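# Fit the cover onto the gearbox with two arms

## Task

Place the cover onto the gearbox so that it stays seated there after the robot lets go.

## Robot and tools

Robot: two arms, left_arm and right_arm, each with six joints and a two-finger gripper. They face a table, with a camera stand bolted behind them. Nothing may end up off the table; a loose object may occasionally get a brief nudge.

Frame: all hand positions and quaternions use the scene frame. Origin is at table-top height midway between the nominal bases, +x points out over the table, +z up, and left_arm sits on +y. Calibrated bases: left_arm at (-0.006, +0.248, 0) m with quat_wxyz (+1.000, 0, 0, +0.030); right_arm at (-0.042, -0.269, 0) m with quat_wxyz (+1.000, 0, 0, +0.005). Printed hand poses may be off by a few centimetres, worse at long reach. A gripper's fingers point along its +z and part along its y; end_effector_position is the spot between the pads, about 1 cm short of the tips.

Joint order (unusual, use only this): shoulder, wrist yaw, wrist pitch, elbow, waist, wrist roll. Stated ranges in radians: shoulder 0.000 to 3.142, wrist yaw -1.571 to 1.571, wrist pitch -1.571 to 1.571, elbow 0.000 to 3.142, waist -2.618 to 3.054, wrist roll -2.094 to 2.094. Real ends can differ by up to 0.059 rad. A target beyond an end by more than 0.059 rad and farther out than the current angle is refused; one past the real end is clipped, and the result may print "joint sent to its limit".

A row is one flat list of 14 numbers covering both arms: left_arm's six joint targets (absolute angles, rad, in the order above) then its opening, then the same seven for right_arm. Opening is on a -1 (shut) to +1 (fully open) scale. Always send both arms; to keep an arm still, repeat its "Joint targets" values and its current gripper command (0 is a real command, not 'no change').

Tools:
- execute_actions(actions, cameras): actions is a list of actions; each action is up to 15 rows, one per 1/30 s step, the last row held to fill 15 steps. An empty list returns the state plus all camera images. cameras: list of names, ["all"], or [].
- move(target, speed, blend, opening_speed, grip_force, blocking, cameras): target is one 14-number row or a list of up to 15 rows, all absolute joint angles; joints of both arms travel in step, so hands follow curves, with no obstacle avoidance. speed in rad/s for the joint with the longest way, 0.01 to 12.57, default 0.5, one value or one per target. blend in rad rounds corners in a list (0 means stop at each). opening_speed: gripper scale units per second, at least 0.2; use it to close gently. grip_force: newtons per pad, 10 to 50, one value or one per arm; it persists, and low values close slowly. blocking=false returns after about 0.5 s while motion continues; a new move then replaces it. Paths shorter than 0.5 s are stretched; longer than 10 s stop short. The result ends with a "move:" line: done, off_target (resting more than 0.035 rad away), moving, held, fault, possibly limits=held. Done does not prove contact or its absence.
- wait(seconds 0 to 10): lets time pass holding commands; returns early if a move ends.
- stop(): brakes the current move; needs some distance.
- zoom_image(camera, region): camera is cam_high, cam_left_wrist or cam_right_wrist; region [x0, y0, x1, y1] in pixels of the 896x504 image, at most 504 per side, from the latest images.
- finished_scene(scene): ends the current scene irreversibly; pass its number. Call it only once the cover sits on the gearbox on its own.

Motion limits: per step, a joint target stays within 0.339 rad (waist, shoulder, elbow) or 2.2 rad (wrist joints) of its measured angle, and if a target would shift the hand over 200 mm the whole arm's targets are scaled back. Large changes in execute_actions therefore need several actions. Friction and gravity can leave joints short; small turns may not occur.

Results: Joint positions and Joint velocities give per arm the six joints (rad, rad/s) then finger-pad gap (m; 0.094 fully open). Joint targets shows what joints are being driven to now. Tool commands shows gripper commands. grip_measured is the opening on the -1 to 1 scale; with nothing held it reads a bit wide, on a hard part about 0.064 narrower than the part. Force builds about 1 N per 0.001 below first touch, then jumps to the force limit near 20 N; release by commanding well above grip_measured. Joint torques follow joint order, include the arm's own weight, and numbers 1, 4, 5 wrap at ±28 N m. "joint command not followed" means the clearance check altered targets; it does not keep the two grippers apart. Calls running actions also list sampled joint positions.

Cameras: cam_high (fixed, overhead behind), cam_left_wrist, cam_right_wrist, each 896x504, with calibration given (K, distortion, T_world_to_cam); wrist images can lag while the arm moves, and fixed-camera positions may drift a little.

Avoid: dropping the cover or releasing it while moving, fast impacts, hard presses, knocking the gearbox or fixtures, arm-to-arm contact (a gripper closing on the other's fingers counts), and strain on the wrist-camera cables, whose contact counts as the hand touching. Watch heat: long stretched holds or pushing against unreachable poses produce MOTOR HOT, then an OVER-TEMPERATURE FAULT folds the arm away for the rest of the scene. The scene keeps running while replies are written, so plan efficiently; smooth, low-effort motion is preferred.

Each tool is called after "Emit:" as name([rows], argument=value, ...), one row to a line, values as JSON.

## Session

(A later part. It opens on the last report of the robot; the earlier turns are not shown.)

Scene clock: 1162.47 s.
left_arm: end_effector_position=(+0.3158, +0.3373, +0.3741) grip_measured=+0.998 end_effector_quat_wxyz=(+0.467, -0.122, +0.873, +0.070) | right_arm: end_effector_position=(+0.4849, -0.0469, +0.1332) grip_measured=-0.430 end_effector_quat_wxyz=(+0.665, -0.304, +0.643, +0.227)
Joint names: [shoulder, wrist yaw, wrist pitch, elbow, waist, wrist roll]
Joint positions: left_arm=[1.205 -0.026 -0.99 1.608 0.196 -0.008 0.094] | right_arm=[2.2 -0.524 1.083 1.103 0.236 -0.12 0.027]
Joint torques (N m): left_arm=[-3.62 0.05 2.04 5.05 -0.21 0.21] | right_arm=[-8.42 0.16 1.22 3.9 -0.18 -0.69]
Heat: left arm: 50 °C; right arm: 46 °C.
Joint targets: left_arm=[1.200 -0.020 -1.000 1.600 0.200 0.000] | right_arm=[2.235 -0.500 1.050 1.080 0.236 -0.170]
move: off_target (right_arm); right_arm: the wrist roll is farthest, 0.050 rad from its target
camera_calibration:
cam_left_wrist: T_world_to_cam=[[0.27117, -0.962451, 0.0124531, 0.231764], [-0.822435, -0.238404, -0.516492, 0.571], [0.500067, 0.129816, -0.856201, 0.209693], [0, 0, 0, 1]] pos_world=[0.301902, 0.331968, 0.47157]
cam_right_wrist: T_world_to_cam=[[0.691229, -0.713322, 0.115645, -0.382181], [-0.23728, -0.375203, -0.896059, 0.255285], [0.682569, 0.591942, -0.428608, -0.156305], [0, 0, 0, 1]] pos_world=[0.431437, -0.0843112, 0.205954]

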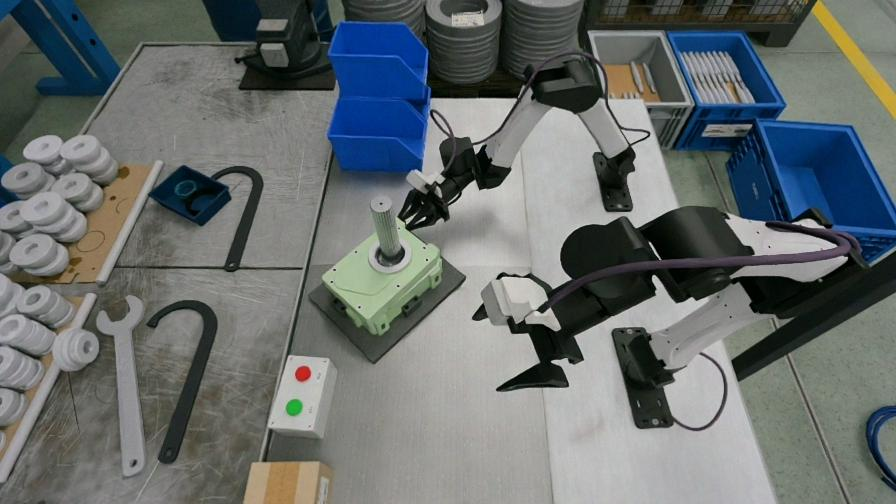

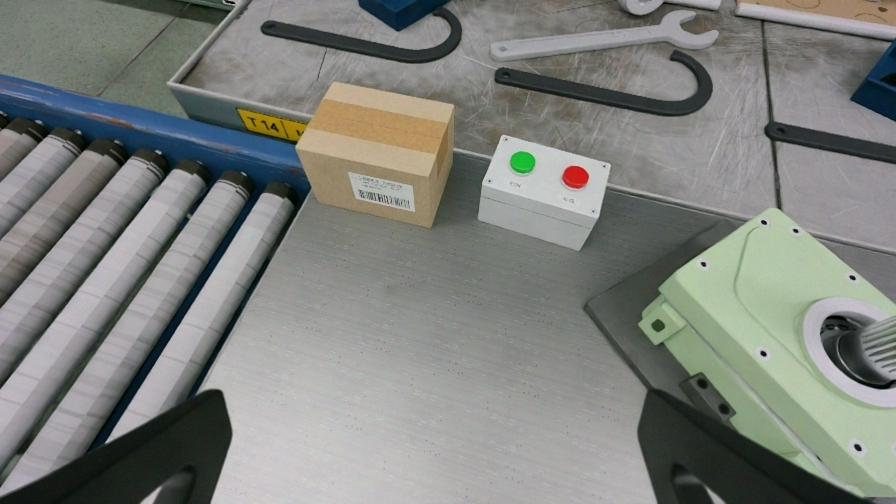

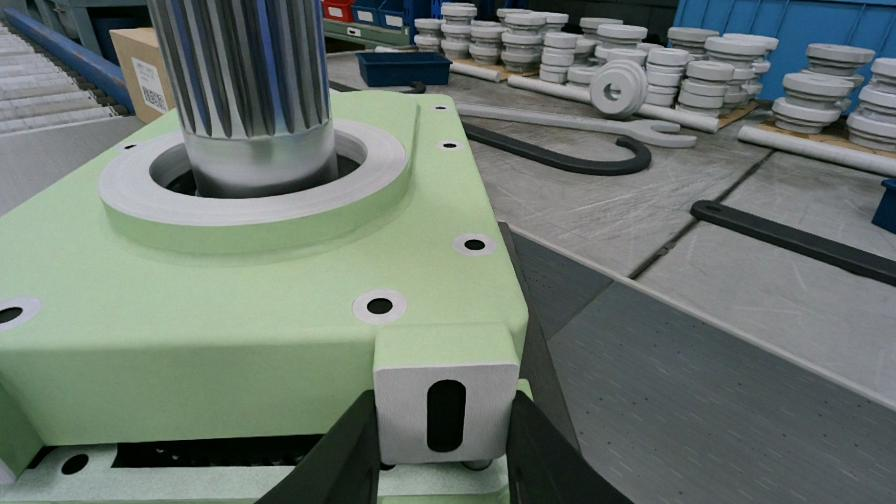

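Emit:
move([
  [1.2,-0.02,-1.0,1.6,0.2,0,1,2.15,-0.51,1.10,1.115,0.236,-0.2,-0.9],
  [1.2,-0.02,-1.0,1.6,0.2,0,1,2.13,-0.51,1.115,1.075,0.221,-0.2,-0.9],
], speed=0.1, cameras=["cam_high","cam_right_wrist","cam_left_wrist"])

Emit:
zoom_image(camera="cam_right_wrist", region=[0, 360, 300, 504])

Emit:
zoom_image(camera="cam_right_wrist", region=[340, 400, 560, 504])

Emit:
zoom_image(camera="cam_high", region=[365, 225, 455, 345])

Scene clock: 1185.37 s.
left_arm: end_effector_position=(+0.3158, +0.3373, +0.3741) grip_measured=+0.998 end_effector_quat_wxyz=(+0.467, -0.122, +0.873, +0.070) | right_arm: end_effector_position=(+0.4822, -0.0504, +0.1407) grip_measured=-0.430 end_effector_quat_wxyz=(+0.678, -0.321, +0.629, +0.204)
Joint names: [shoulder, wrist yaw, wrist pitch, elbow, waist, wrist roll]
Joint positions: left_arm=[1.205 -0.026 -0.99 1.608 0.196 -0.008 0.094] | right_arm=[2.178 -0.525 1.095 1.085 0.231 -0.178 0.027]
Joint torques (N m): left_arm=[-3.6 0.05 2.04 5.03 -0.18 0.21] | right_arm=[-15.65 0.08 1.72 5.14 -1.16 -0.34]
Heat: left arm: 49 °C; right arm: 46 °C.
Joint targets: left_arm=[1.200 -0.020 -1.000 1.600 0.200 0.000] | right_arm=[2.130 -0.510 1.115 1.075 0.221 -0.200]
move: off_target (right_arm); right_arm: the shoulder is farthest, 0.048 rad from its target
camera_calibration:
cam_left_wrist: T_world_to_cam=[[0.27117, -0.962451, 0.0124531, 0.231764], [-0.822435, -0.238404, -0.516492, 0.571], [0.500067, 0.129816, -0.856201, 0.209693], [0, 0, 0, 1]] pos_world=[0.301902, 0.331968, 0.47157]
cam_right_wrist: T_world_to_cam=[[0.679732, -0.71062, 0.181616, -0.387297], [-0.188637, -0.40866, -0.89298, 0.234551], [0.708788, 0.572727, -0.411828, -0.165055], [0, 0, 0, 1]] pos_world=[0.424492, -0.0848375, 0.211814]

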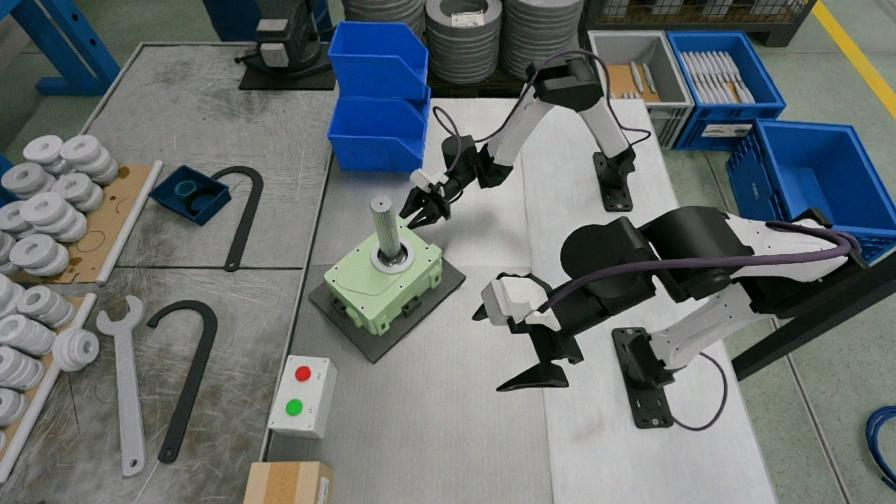

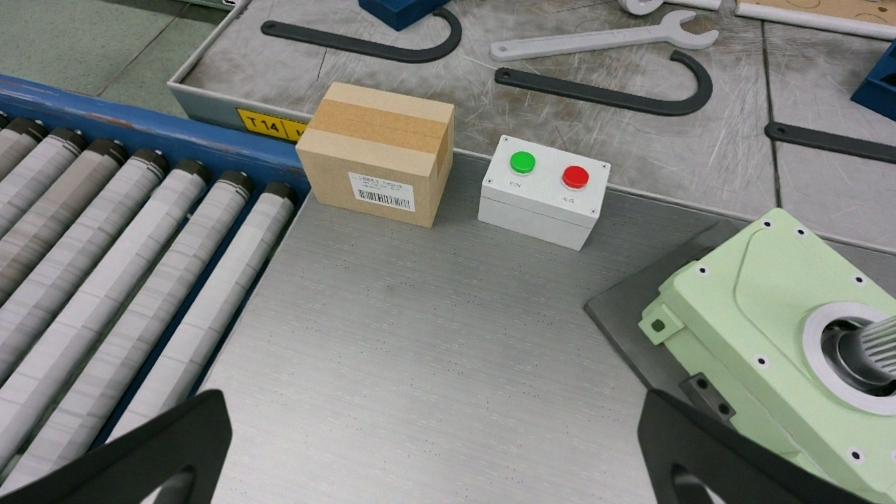

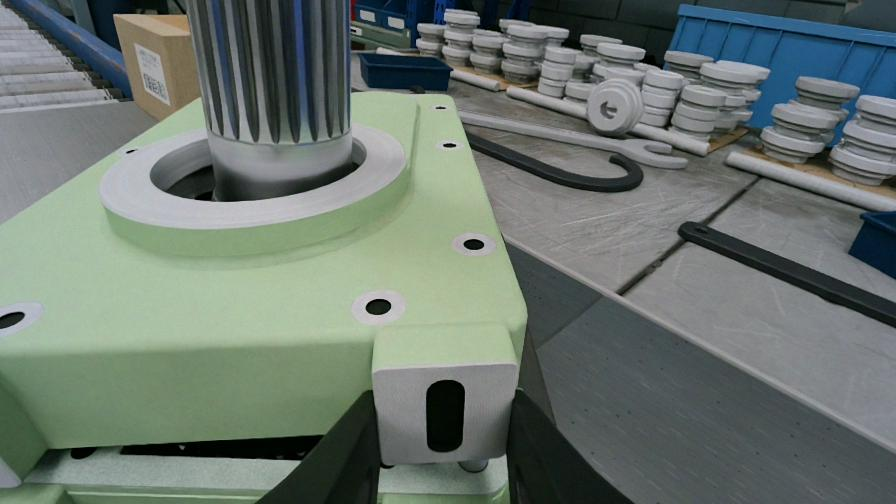

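Scaled by 1.680 from the camera's 896x504 image, which has a finer 1280x720 frame.

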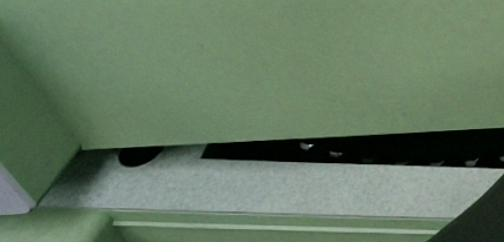

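Scaled by 2.291 from the camera's 896x504 image, which has a finer 1280x720 frame.

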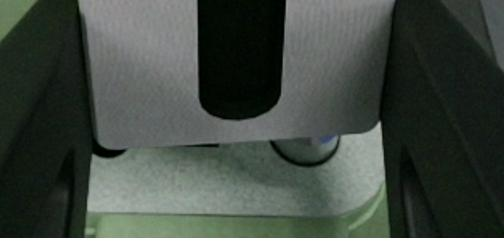

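Scaled by 4.200 from the camera's 896x504 image, which has a finer 1280x720 frame.

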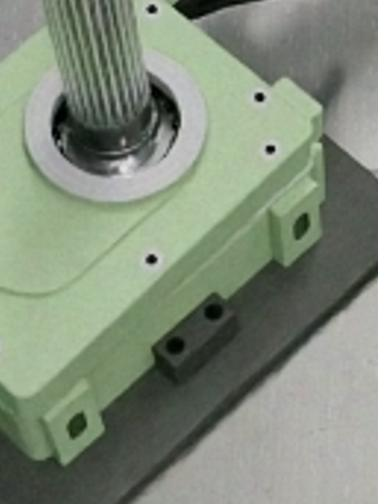

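Emit:
move(target=[1.2,-0.02,-1.0,1.6,0.2,0,1,2.13,-0.52,1.115,1.075,0.221,-0.06,-0.9], speed=0.15, cameras=["cam_high","cam_right_wrist","cam_left_wrist"])

Emit:
zoom_image(camera="cam_right_wrist", region=[0, 360, 300, 504])

Emit:
zoom_image(camera="cam_right_wrist", region=[340, 400, 560, 504])

Emit:
zoom_image(camera="cam_high", region=[365, 225, 455, 345])

Scene clock: 1212.20 s.
left_arm: end_effector_position=(+0.3158, +0.3373, +0.3741) grip_measured=+0.998 end_effector_quat_wxyz=(+0.467, -0.122, +0.873, +0.070) | right_arm: end_effector_position=(+0.4818, -0.0501, +0.1366) grip_measured=-0.430 end_effector_quat_wxyz=(+0.661, -0.292, +0.649, +0.238)
Joint names: [shoulder, wrist yaw, wrist pitch, elbow, waist, wrist roll]
Joint positions: left_arm=[1.205 -0.026 -0.99 1.608 0.196 -0.008 0.094] | right_arm=[2.178 -0.528 1.077 1.085 0.231 -0.085 0.027]
Joint torques (N m): left_arm=[-3.64 0.06 2.03 5.04 -0.21 0.21] | right_arm=[-15.65 0 1.89 5.14 -1.14 0.21]
Heat: left arm: 47 °C; right arm: 52 °C.
Joint targets: left_arm=[1.200 -0.020 -1.000 1.600 0.200 0.000] | right_arm=[2.130 -0.520 1.115 1.075 0.221 -0.060]
move: off_target (right_arm); right_arm: the shoulder is farthest, 0.048 rad from its target
camera_calibration:
cam_left_wrist: T_world_to_cam=[[0.27117, -0.962451, 0.0124531, 0.231764], [-0.822435, -0.238404, -0.516492, 0.571], [0.500067, 0.129816, -0.856201, 0.209693], [0, 0, 0, 1]] pos_world=[0.301902, 0.331968, 0.47157]
cam_right_wrist: T_world_to_cam=[[0.69233, -0.717095, 0.0803442, -0.378533], [-0.261445, -0.353065, -0.898327, 0.269497], [0.672552, 0.600933, -0.431918, -0.145111], [0, 0, 0, 1]] pos_world=[0.430123, -0.0890917, 0.209833]

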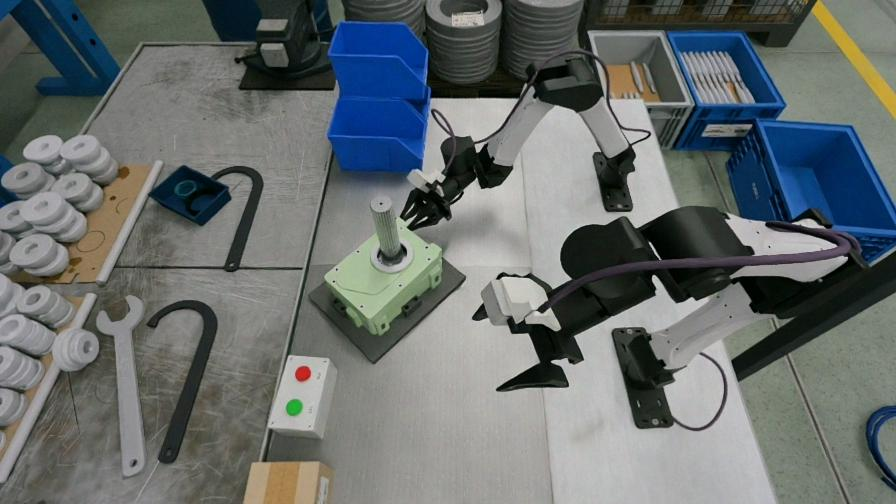

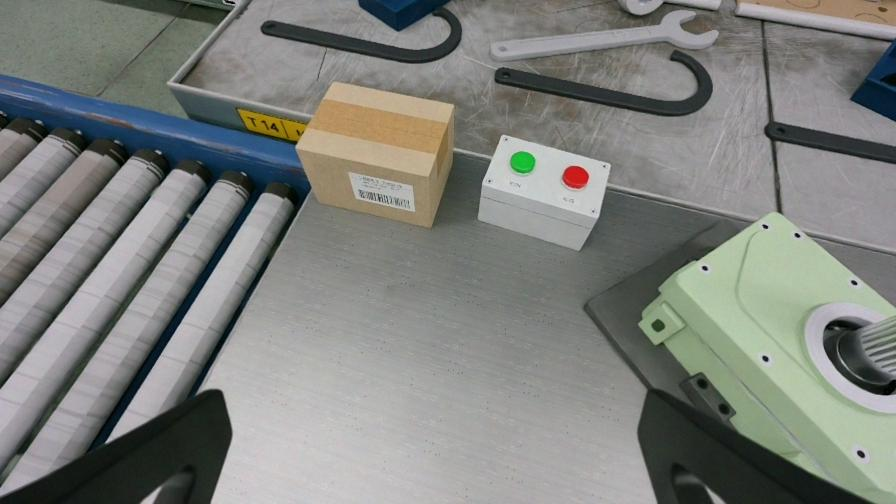

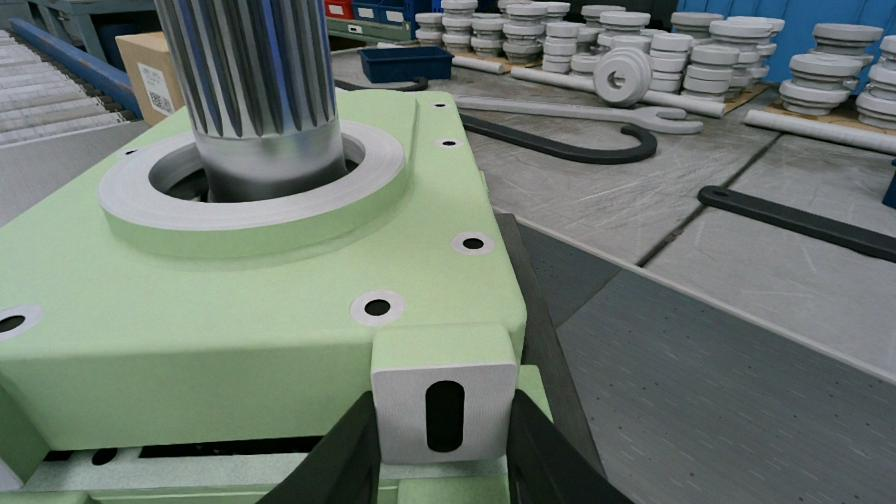

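Scaled by 1.680 from the camera's 896x504 image, which has a finer 1280x720 frame.

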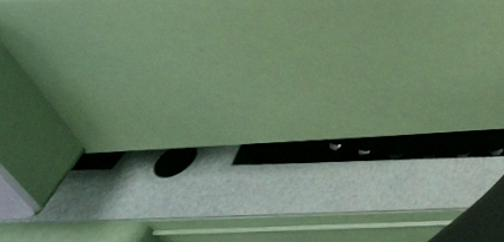

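Scaled by 2.291 from the camera's 896x504 image, which has a finer 1280x720 frame.

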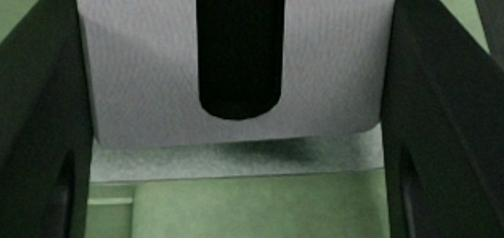

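Scaled by 4.200 from the camera's 896x504 image, which has a finer 1280x720 frame.

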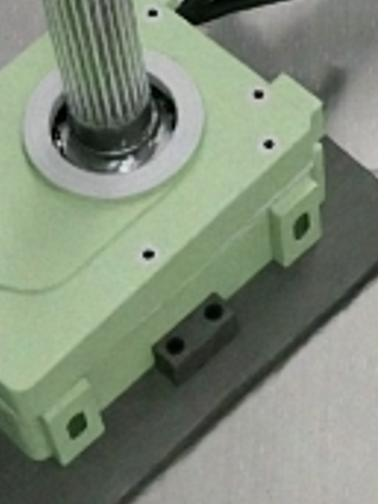

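Emit:
move([
  [1.2,-0.02,-1.0,1.6,0.2,0,1,2.14,-0.525,1.115,1.075,0.205,-0.06,-0.9],
  [1.2,-0.02,-1.0,1.6,0.2,0,1,2.225,-0.525,1.125,1.075,0.205,-0.06,-0.9],
], speed=0.1, cameras=["cam_high","cam_right_wrist","cam_left_wrist"])

Emit:
zoom_image(camera="cam_right_wrist", region=[0, 360, 300, 504])

Emit:
zoom_image(camera="cam_right_wrist", region=[340, 400, 560, 504])

Emit:
zoom_image(camera="cam_high", region=[365, 225, 455, 345])

Scene clock: 1230.10 s.
left_arm: end_effector_position=(+0.3158, +0.3373, +0.3741) grip_measured=+0.998 end_effector_quat_wxyz=(+0.467, -0.122, +0.873, +0.070) | right_arm: end_effector_position=(+0.4828, -0.0545, +0.1335) grip_measured=-0.430 end_effector_quat_wxyz=(+0.667, -0.293, +0.642, +0.241)
Joint names: [shoulder, wrist yaw, wrist pitch, elbow, waist, wrist roll]
Joint positions: left_arm=[1.205 -0.026 -0.99 1.608 0.196 -0.008 0.094] | right_arm=[2.204 -0.548 1.125 1.085 0.218 -0.077 0.027]
Joint torques (N m): left_arm=[-3.56 0.05 2.03 5.03 -0.27 0.2] | right_arm=[-9.61 0.15 1.52 4.98 -1.37 0.12]
Heat: left arm: 46 °C; right arm: 54 °C.
Joint targets: left_arm=[1.200 -0.020 -1.000 1.600 0.200 0.000] | right_arm=[2.225 -0.525 1.125 1.075 0.205 -0.060]
move: done
camera_calibration:
cam_left_wrist: T_world_to_cam=[[0.27117, -0.962451, 0.0124531, 0.231764], [-0.822435, -0.238404, -0.516492, 0.571], [0.500067, 0.129816, -0.856201, 0.209693], [0, 0, 0, 1]] pos_world=[0.301902, 0.331968, 0.47157]
cam_right_wrist: T_world_to_cam=[[0.695948, -0.71326, 0.0831647, -0.384177], [-0.244914, -0.344633, -0.906226, 0.258895], [0.675036, 0.610318, -0.414534, -0.147467], [0, 0, 0, 1]] pos_world=[0.43032, -0.0947923, 0.205437]

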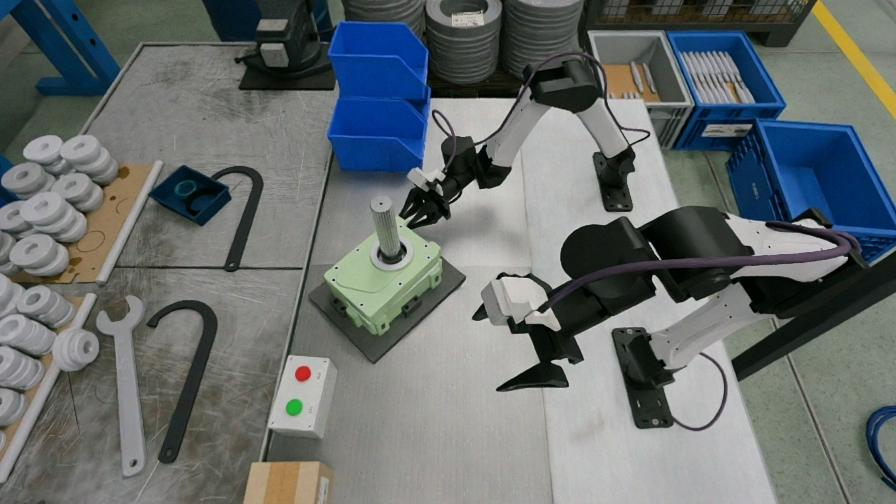

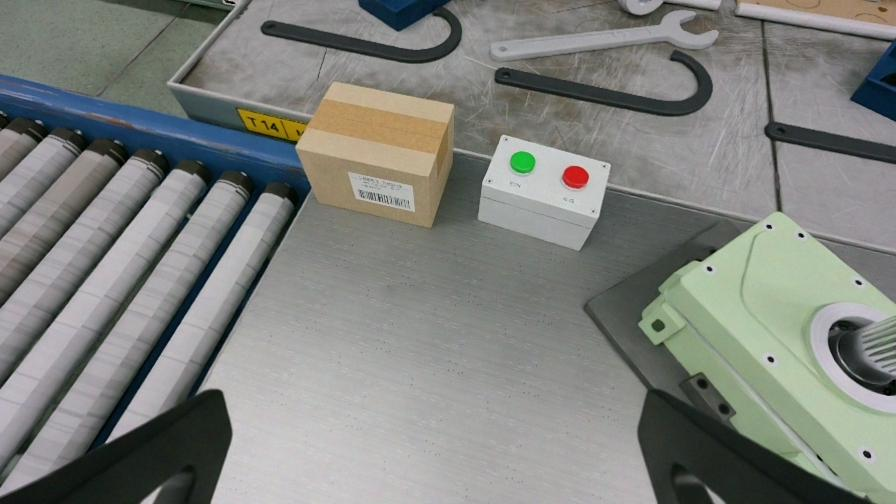

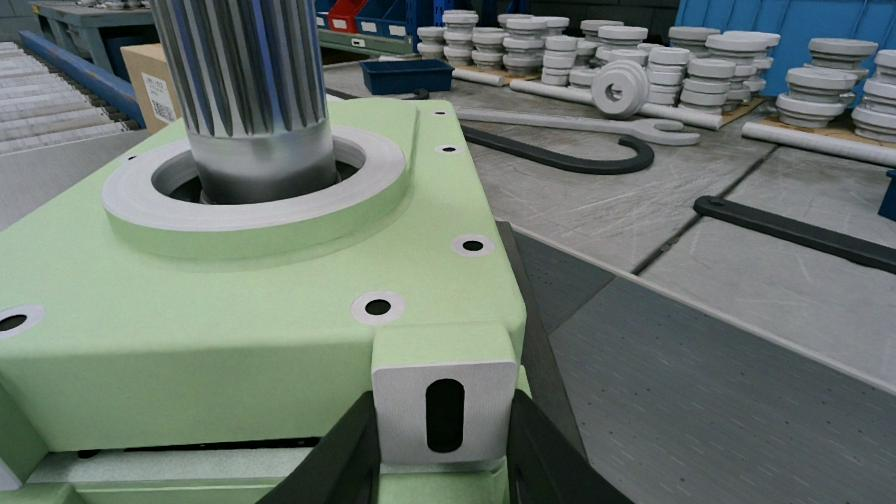

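Scaled by 1.680 from the camera's 896x504 image, which has a finer 1280x720 frame.

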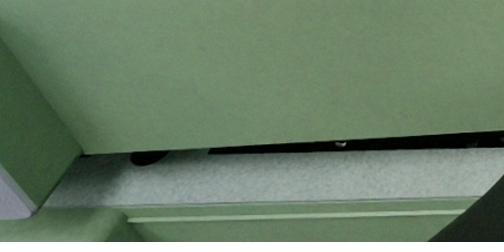

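Scaled by 2.291 from the camera's 896x504 image, which has a finer 1280x720 frame.

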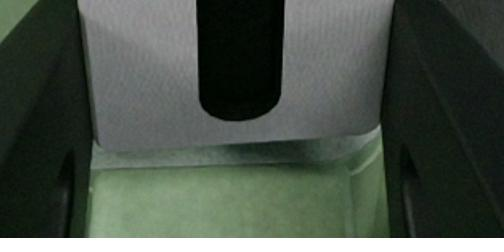

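Scaled by 4.200 from the camera's 896x504 image, which has a finer 1280x720 frame.

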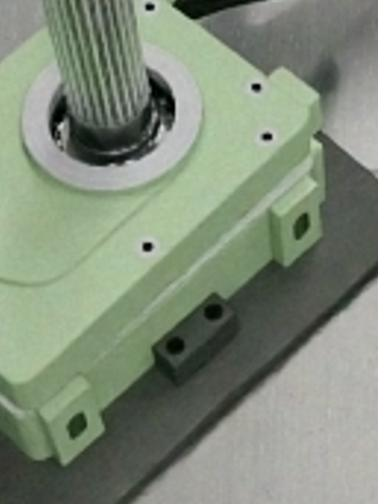

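Emit:
move(target=[1.2,-0.02,-1.0,1.6,0.2,0,1,2.26,-0.54,1.15,1.07,0.213,-0.06,-0.9], speed=0.06, cameras=["cam_high","cam_right_wrist","cam_left_wrist"])

Emit:
zoom_image(camera="cam_right_wrist", region=[0, 360, 300, 504])

Emit:
zoom_image(camera="cam_right_wrist", region=[340, 400, 560, 504])

Emit:
zoom_image(camera="cam_high", region=[365, 225, 455, 345])

Emit:
zoom_image(camera="cam_left_wrist", region=[620, 260, 760, 400])

Scene clock: 1237.93 s.
left_arm: end_effector_position=(+0.3158, +0.3373, +0.3741) grip_measured=+0.998 end_effector_quat_wxyz=(+0.467, -0.122, +0.873, +0.070) | right_arm: end_effector_position=(+0.4820, -0.0535, +0.1322) grip_measured=-0.430 end_effector_quat_wxyz=(+0.674, -0.293, +0.632, +0.246)
Joint names: [shoulder, wrist yaw, wrist pitch, elbow, waist, wrist roll]
Joint positions: left_arm=[1.205 -0.026 -0.99 1.608 0.196 -0.008 0.094] | right_arm=[2.228 -0.557 1.177 1.085 0.218 -0.066 0.027]
Joint torques (N m): left_arm=[-3.58 0.06 2.03 5.07 -0.2 0.2] | right_arm=[-8.62 0.1 1.29 4.41 -0.61 -0.01]
Heat: left arm: 46 °C; right arm: 54 °C.
Joint targets: left_arm=[1.200 -0.020 -1.000 1.600 0.200 0.000] | right_arm=[2.260 -0.540 1.150 1.070 0.213 -0.060]
move: done
camera_calibration:
cam_left_wrist: T_world_to_cam=[[0.27117, -0.962451, 0.0124531, 0.231764], [-0.822435, -0.238404, -0.516492, 0.571], [0.500067, 0.129816, -0.856201, 0.209693], [0, 0, 0, 1]] pos_world=[0.301902, 0.331968, 0.47157]
cam_right_wrist: T_world_to_cam=[[0.700356, -0.708431, 0.0873278, -0.385098], [-0.223803, -0.334114, -0.915576, 0.24955], [0.6778, 0.621685, -0.392548, -0.151755], [0, 0, 0, 1]] pos_world=[0.428416, -0.0950934, 0.202541]

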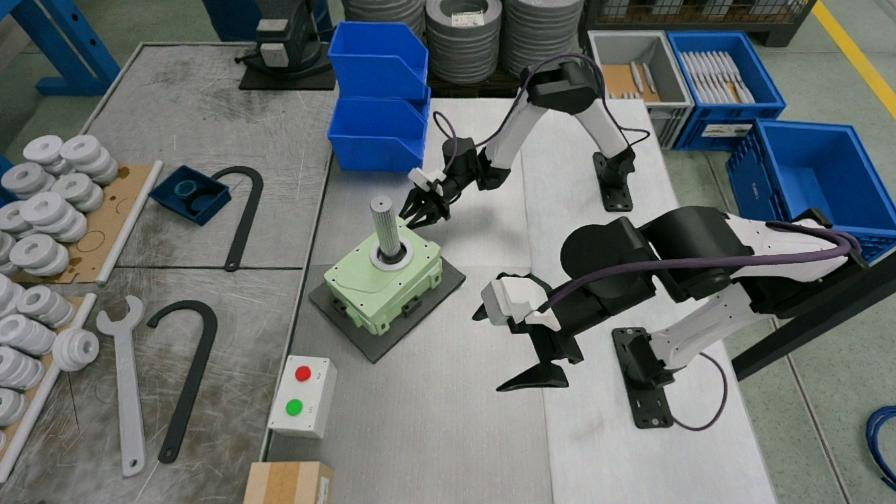

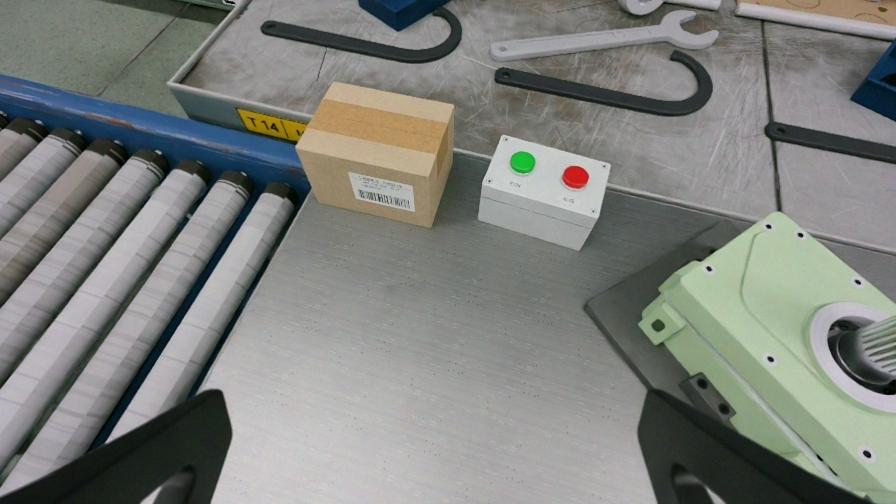

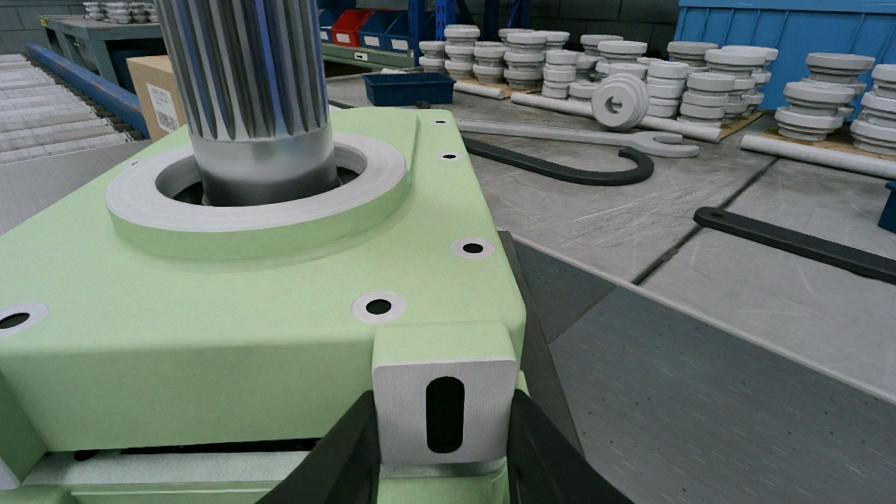

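Scaled by 1.680 from the camera's 896x504 image, which has a finer 1280x720 frame.

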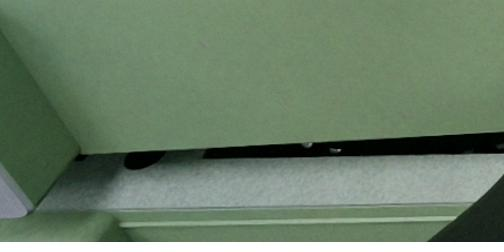

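Scaled by 2.291 from the camera's 896x504 image, which has a finer 1280x720 frame.

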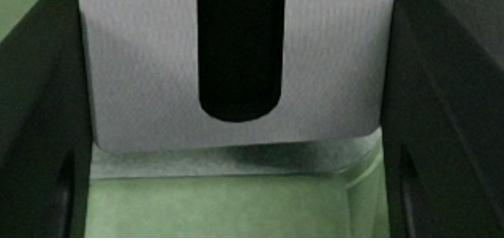

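Scaled by 4.200 from the camera's 896x504 image, which has a finer 1280x720 frame.

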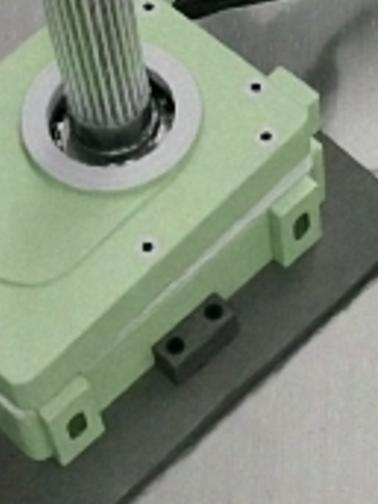

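Scaled by 3.600 from the camera's 896x504 image, which has a finer 1280x720 frame.

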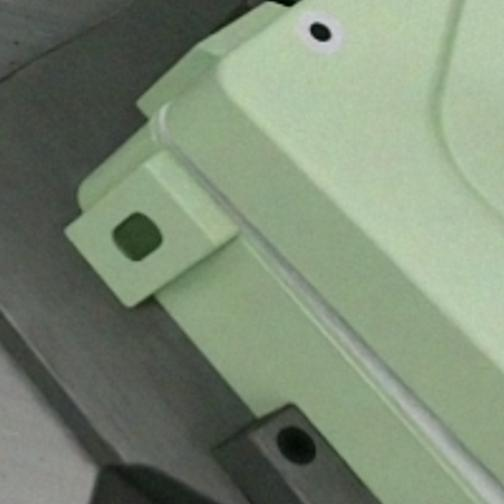

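Emit:
move(target=[1.2,-0.02,-1.0,1.6,0.2,0,1,2.27,-0.54,1.16,1.07,0.228,-0.06,-0.9], speed=0.05, cameras=["cam_right_wrist","cam_left_wrist"])

Emit:
zoom_image(camera="cam_right_wrist", region=[340, 400, 560, 504])

Emit:
zoom_image(camera="cam_left_wrist", region=[620, 260, 880, 504])

Scene clock: 1263.63 s.
left_arm: end_effector_position=(+0.3158, +0.3373, +0.3741) grip_measured=+0.998 end_effector_quat_wxyz=(+0.467, -0.122, +0.873, +0.070) | right_arm: end_effector_position=(+0.4815, -0.0524, +0.1318) grip_measured=-0.430 end_effector_quat_wxyz=(+0.676, -0.293, +0.629, +0.247)
Joint names: [shoulder, wrist yaw, wrist pitch, elbow, waist, wrist roll]
Joint positions: left_arm=[1.205 -0.026 -0.99 1.608 0.196 -0.008 0.094] | right_arm=[2.235 -0.559 1.192 1.085 0.219 -0.063 0.027]
Joint torques (N m): left_arm=[-3.58 0.04 2.03 5.07 -0.2 0.21] | right_arm=[-8.43 0.12 1.21 4.38 0.69 -0.07]
Heat: left arm: 45 °C; right arm: 51 °C.
Joint targets: left_arm=[1.200 -0.020 -1.000 1.600 0.200 0.000] | right_arm=[2.270 -0.540 1.160 1.070 0.228 -0.060]
move: done
camera_calibration:
cam_left_wrist: T_world_to_cam=[[0.27117, -0.962451, 0.0124531, 0.231764], [-0.822435, -0.238404, -0.516492, 0.571], [0.500067, 0.129816, -0.856201, 0.209693], [0, 0, 0, 1]] pos_world=[0.301902, 0.331968, 0.47157]
cam_right_wrist: T_world_to_cam=[[0.702336, -0.706343, 0.0883374, -0.384956], [-0.217326, -0.330937, -0.918287, 0.246792], [0.677859, 0.625748, -0.385936, -0.152847], [0, 0, 0, 1]] pos_world=[0.427612, -0.0945947, 0.201643]
Images, in order (width x height): cam_left_wrist 896x504, cam_right_wrist 896x504.

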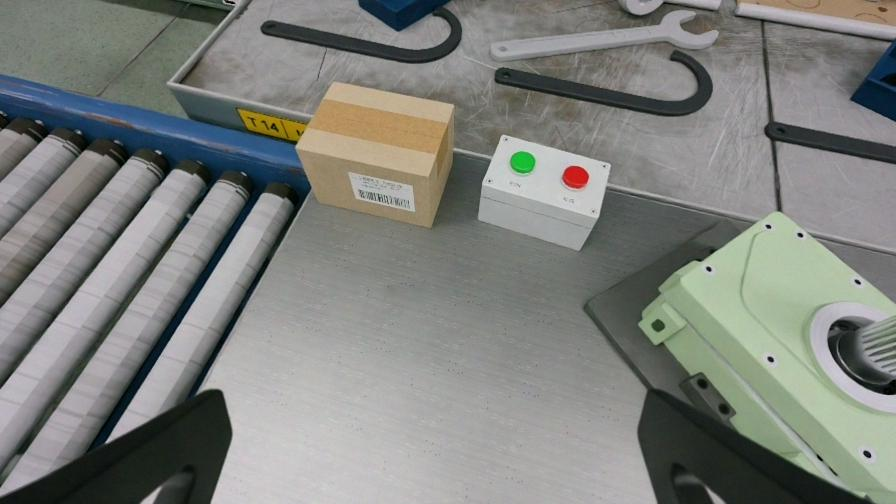

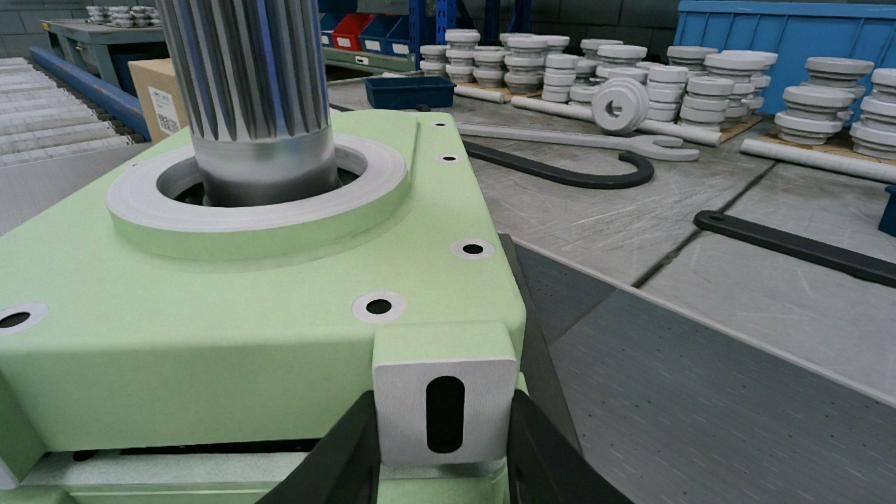

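Scaled by 2.291 from the camera's 896x504 image, which has a finer 1280x720 frame.

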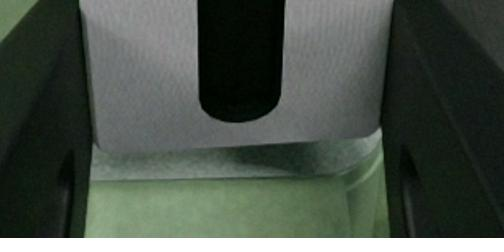

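Scaled by 1.938 from the camera's 896x504 image, which has a finer 1280x720 frame.

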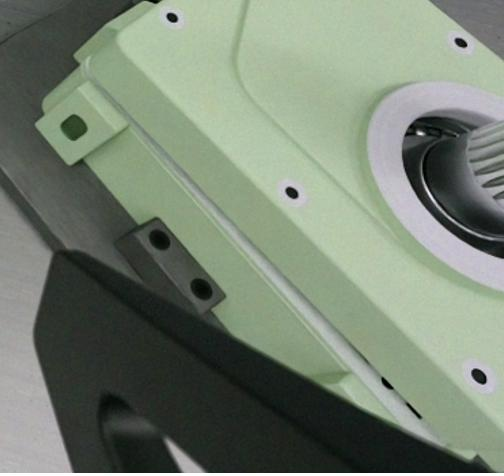

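Emit:
move([
  [1.2,-0.02,-1.0,1.6,0.2,0,1,2.25,-0.555,1.18,1.08,0.22,-0.063,-0.2],
  [1.2,-0.02,-1.0,1.6,0.2,0,1,2.03,-0.555,1.10,1.0,0.18,-0.1,-0.2],
], speed=[0.1,0.25], opening_speed=0.5, cameras=["cam_high","cam_right_wrist","cam_left_wrist"])

Emit:
zoom_image(camera="cam_right_wrist", region=[100, 100, 600, 504])

Emit:
zoom_image(camera="cam_left_wrist", region=[620, 260, 880, 504])

Emit:
zoom_image(camera="cam_high", region=[310, 225, 455, 345])

Scene clock: 1297.77 s.
left_arm: end_effector_position=(+0.3158, +0.3373, +0.3741) grip_measured=+0.998 end_effector_quat_wxyz=(+0.467, -0.122, +0.873, +0.070) | right_arm: end_effector_position=(+0.4703, -0.0735, +0.1711) grip_measured=-0.202 end_effector_quat_wxyz=(+0.683, -0.292, +0.629, +0.227)
Joint names: [shoulder, wrist yaw, wrist pitch, elbow, waist, wrist roll]
Joint positions: left_arm=[1.205 -0.026 -0.99 1.608 0.196 -0.008 0.094] | right_arm=[2.07 -0.56 1.1 1.014 0.186 -0.091 0.038]
Joint torques (N m): left_arm=[-3.6 0.05 2.03 5.05 -0.2 0.21] | right_arm=[-14.19 0 1.55 4.88 -0.69 -0.18]
Heat: left arm: 43 °C; right arm: 47 °C.
Joint targets: left_arm=[1.200 -0.020 -1.000 1.600 0.200 0.000] | right_arm=[2.030 -0.555 1.100 1.000 0.180 -0.100]
move: off_target (right_arm); right_arm: the shoulder is farthest, 0.040 rad from its target
camera_calibration:
cam_left_wrist: T_world_to_cam=[[0.27117, -0.962451, 0.0124531, 0.231764], [-0.822435, -0.238404, -0.516492, 0.571], [0.500067, 0.129816, -0.856201, 0.209693], [0, 0, 0, 1]] pos_world=[0.301902, 0.331968, 0.47157]
cam_right_wrist: T_world_to_cam=[[0.676244, -0.727346, 0.116881, -0.389694], [-0.209863, -0.342292, -0.915857, 0.268748], [0.706152, 0.594814, -0.384116, -0.132784], [0, 0, 0, 1]] pos_world=[0.413694, -0.11247, 0.240679]

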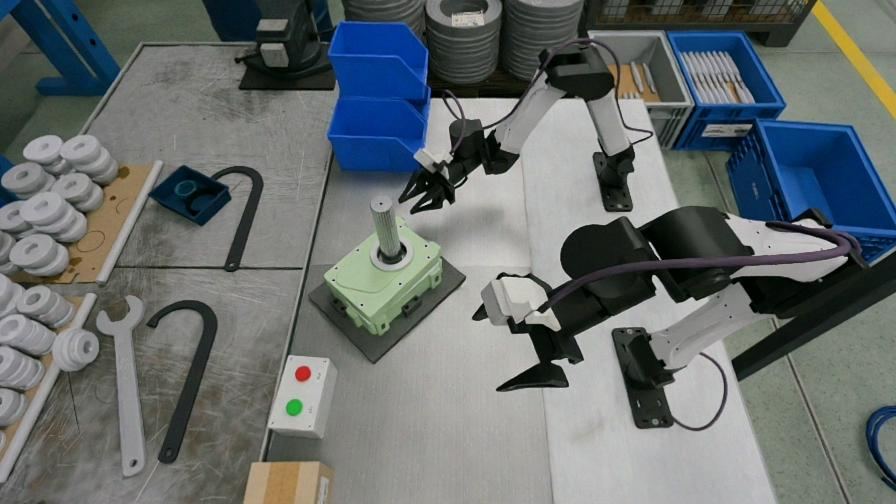

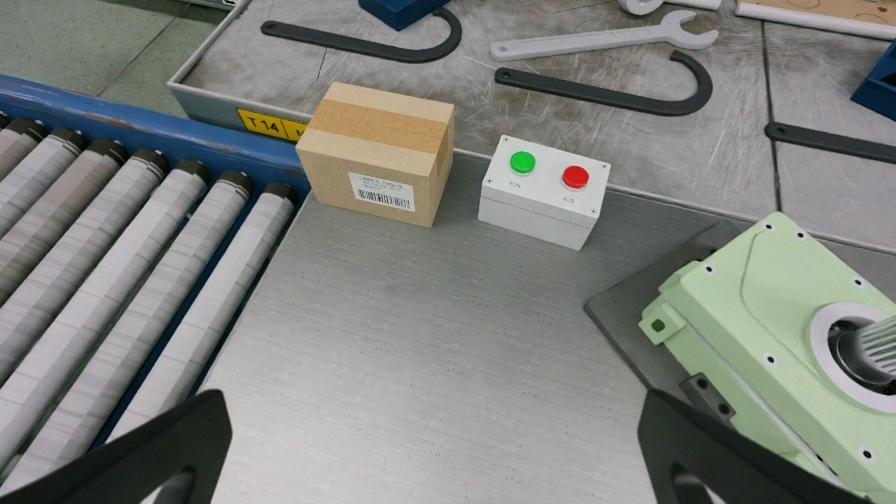

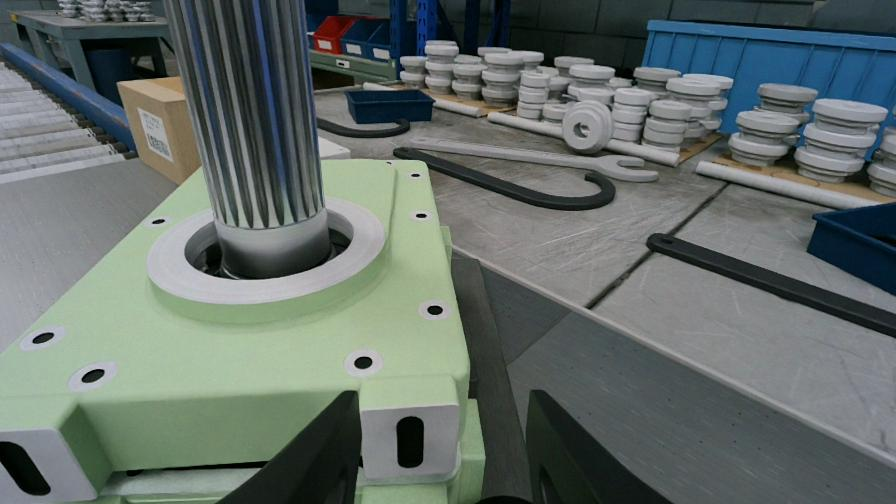

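Scaled by 1.008 from the camera's 896x504 image, which has a finer 1280x720 frame.

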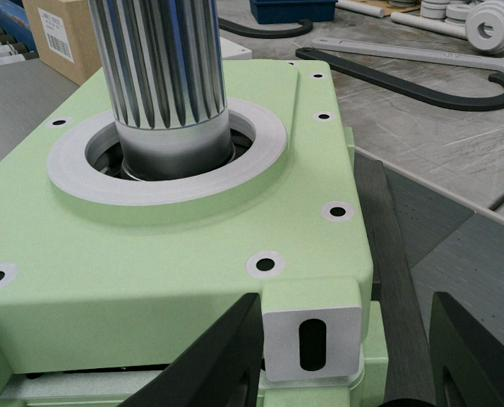

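Scaled by 1.938 from the camera's 896x504 image, which has a finer 1280x720 frame.

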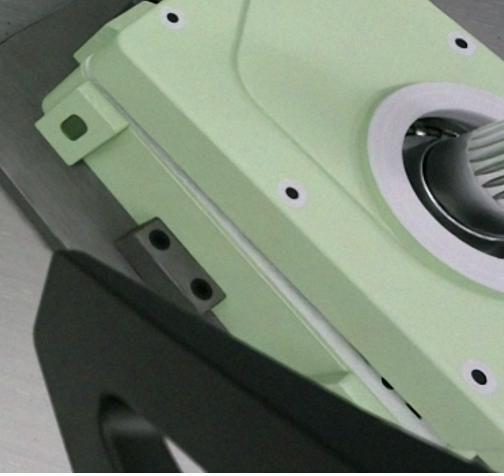

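Scaled by 3.476 from the camera's 896x504 image, which has a finer 1280x720 frame.

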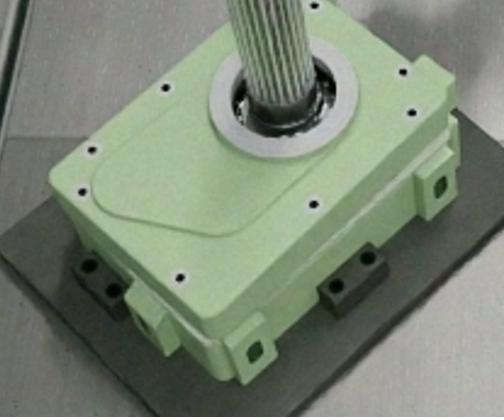

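Emit:
zoom_image(camera="cam_right_wrist", region=[130, 170, 400, 330])

Emit:
zoom_image(camera="cam_right_wrist", region=[60, 380, 360, 504])

Emit:
zoom_image(camera="cam_right_wrist", region=[340, 370, 520, 504])

Emit:
zoom_image(camera="cam_left_wrist", region=[790, 280, 896, 430])

Scaled by 1.867 from the camera's 896x504 image, which has a finer 1280x720 frame.

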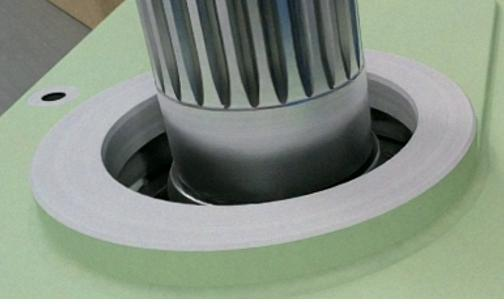

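Scaled by 1.680 from the camera's 896x504 image, which has a finer 1280x720 frame.

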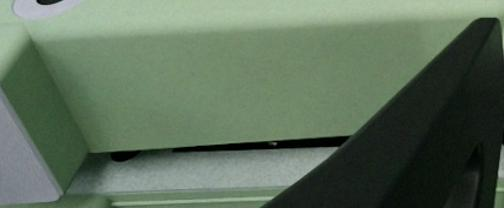

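Scaled by 2.800 from the camera's 896x504 image, which has a finer 1280x720 frame.

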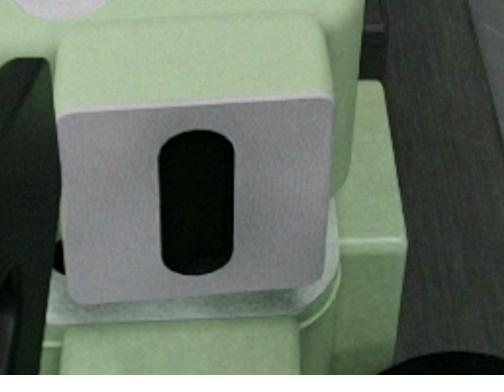

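Scaled by 3.360 from the camera's 896x504 image, which has a finer 1280x720 frame.

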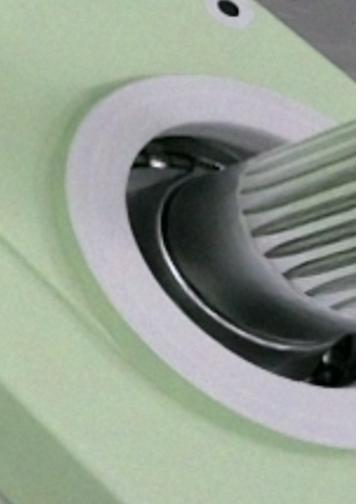

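Emit:
move([
  [1.2,-0.02,-1.0,1.6,0.2,0,1,2.25,-0.555,1.18,1.085,0.222,-0.063,-0.2],
  [1.2,-0.02,-1.0,1.6,0.2,0,1,2.25,-0.555,1.18,1.085,0.222,-0.063,-0.9],
  [1.2,-0.02,-1.0,1.6,0.2,0,1,2.32,-0.555,1.18,1.07,0.222,-0.03,-0.9],
  [1.2,-0.02,-1.0,1.6,0.2,0,1,2.32,-0.555,1.18,1.07,0.24,-0.03,-0.9],
], speed=[0.25,0.2,0.1,0.05], opening_speed=0.5, cameras=["cam_right_wrist"])

Emit:
zoom_image(camera="cam_right_wrist", region=[340, 400, 560, 504])

Scene clock: 1337.93 s.
left_arm: end_effector_position=(+0.3158, +0.3373, +0.3741) grip_measured=+0.998 end_effector_quat_wxyz=(+0.467, -0.122, +0.873, +0.070) | right_arm: end_effector_position=(+0.4754, -0.0561, +0.1071) grip_measured=-0.470 end_effector_quat_wxyz=(+0.663, -0.285, +0.642, +0.259)
Joint names: [shoulder, wrist yaw, wrist pitch, elbow, waist, wrist roll]
Joint positions: left_arm=[1.205 -0.026 -0.99 1.608 0.196 -0.008 0.094] | right_arm=[2.279 -0.569 1.242 1.053 0.212 -0.037 0.025]
Joint torques (N m): left_arm=[-3.62 0.06 2.05 5.01 -0.23 0.19] | right_arm=[-7.83 0.08 0.97 6.98 2.5 -0.01]
Heat: left arm: 42 °C; right arm: 57 °C.
Joint targets: left_arm=[1.200 -0.020 -1.000 1.600 0.200 0.000] | right_arm=[2.320 -0.555 1.180 1.070 0.240 -0.030]
move: off_target (right_arm); right_arm: the wrist pitch is farthest, 0.062 rad from its target
camera_calibration:
cam_right_wrist: T_world_to_cam=[[0.70853, -0.703999, 0.0486954, -0.379647], [-0.256636, -0.321338, -0.911526, 0.240131], [0.657361, 0.633346, -0.408349, -0.143389], [0, 0, 0, 1]] pos_world=[0.424876, -0.0992929, 0.17882]
Images, in order (width x height): cam_right_wrist 896x504.

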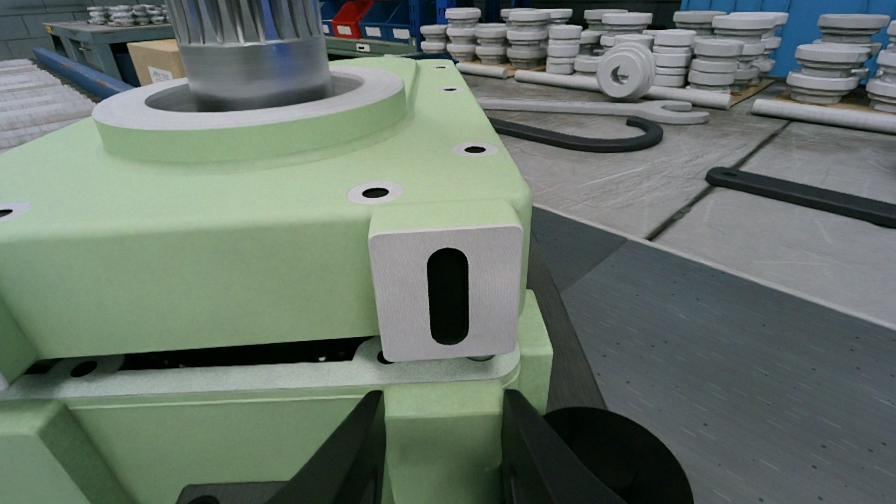

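Scaled by 2.291 from the camera's 896x504 image, which has a finer 1280x720 frame.

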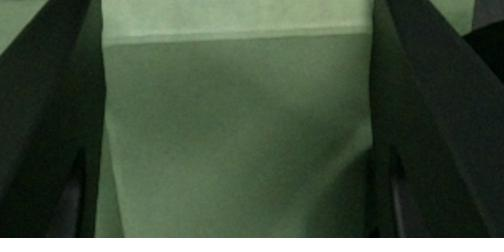

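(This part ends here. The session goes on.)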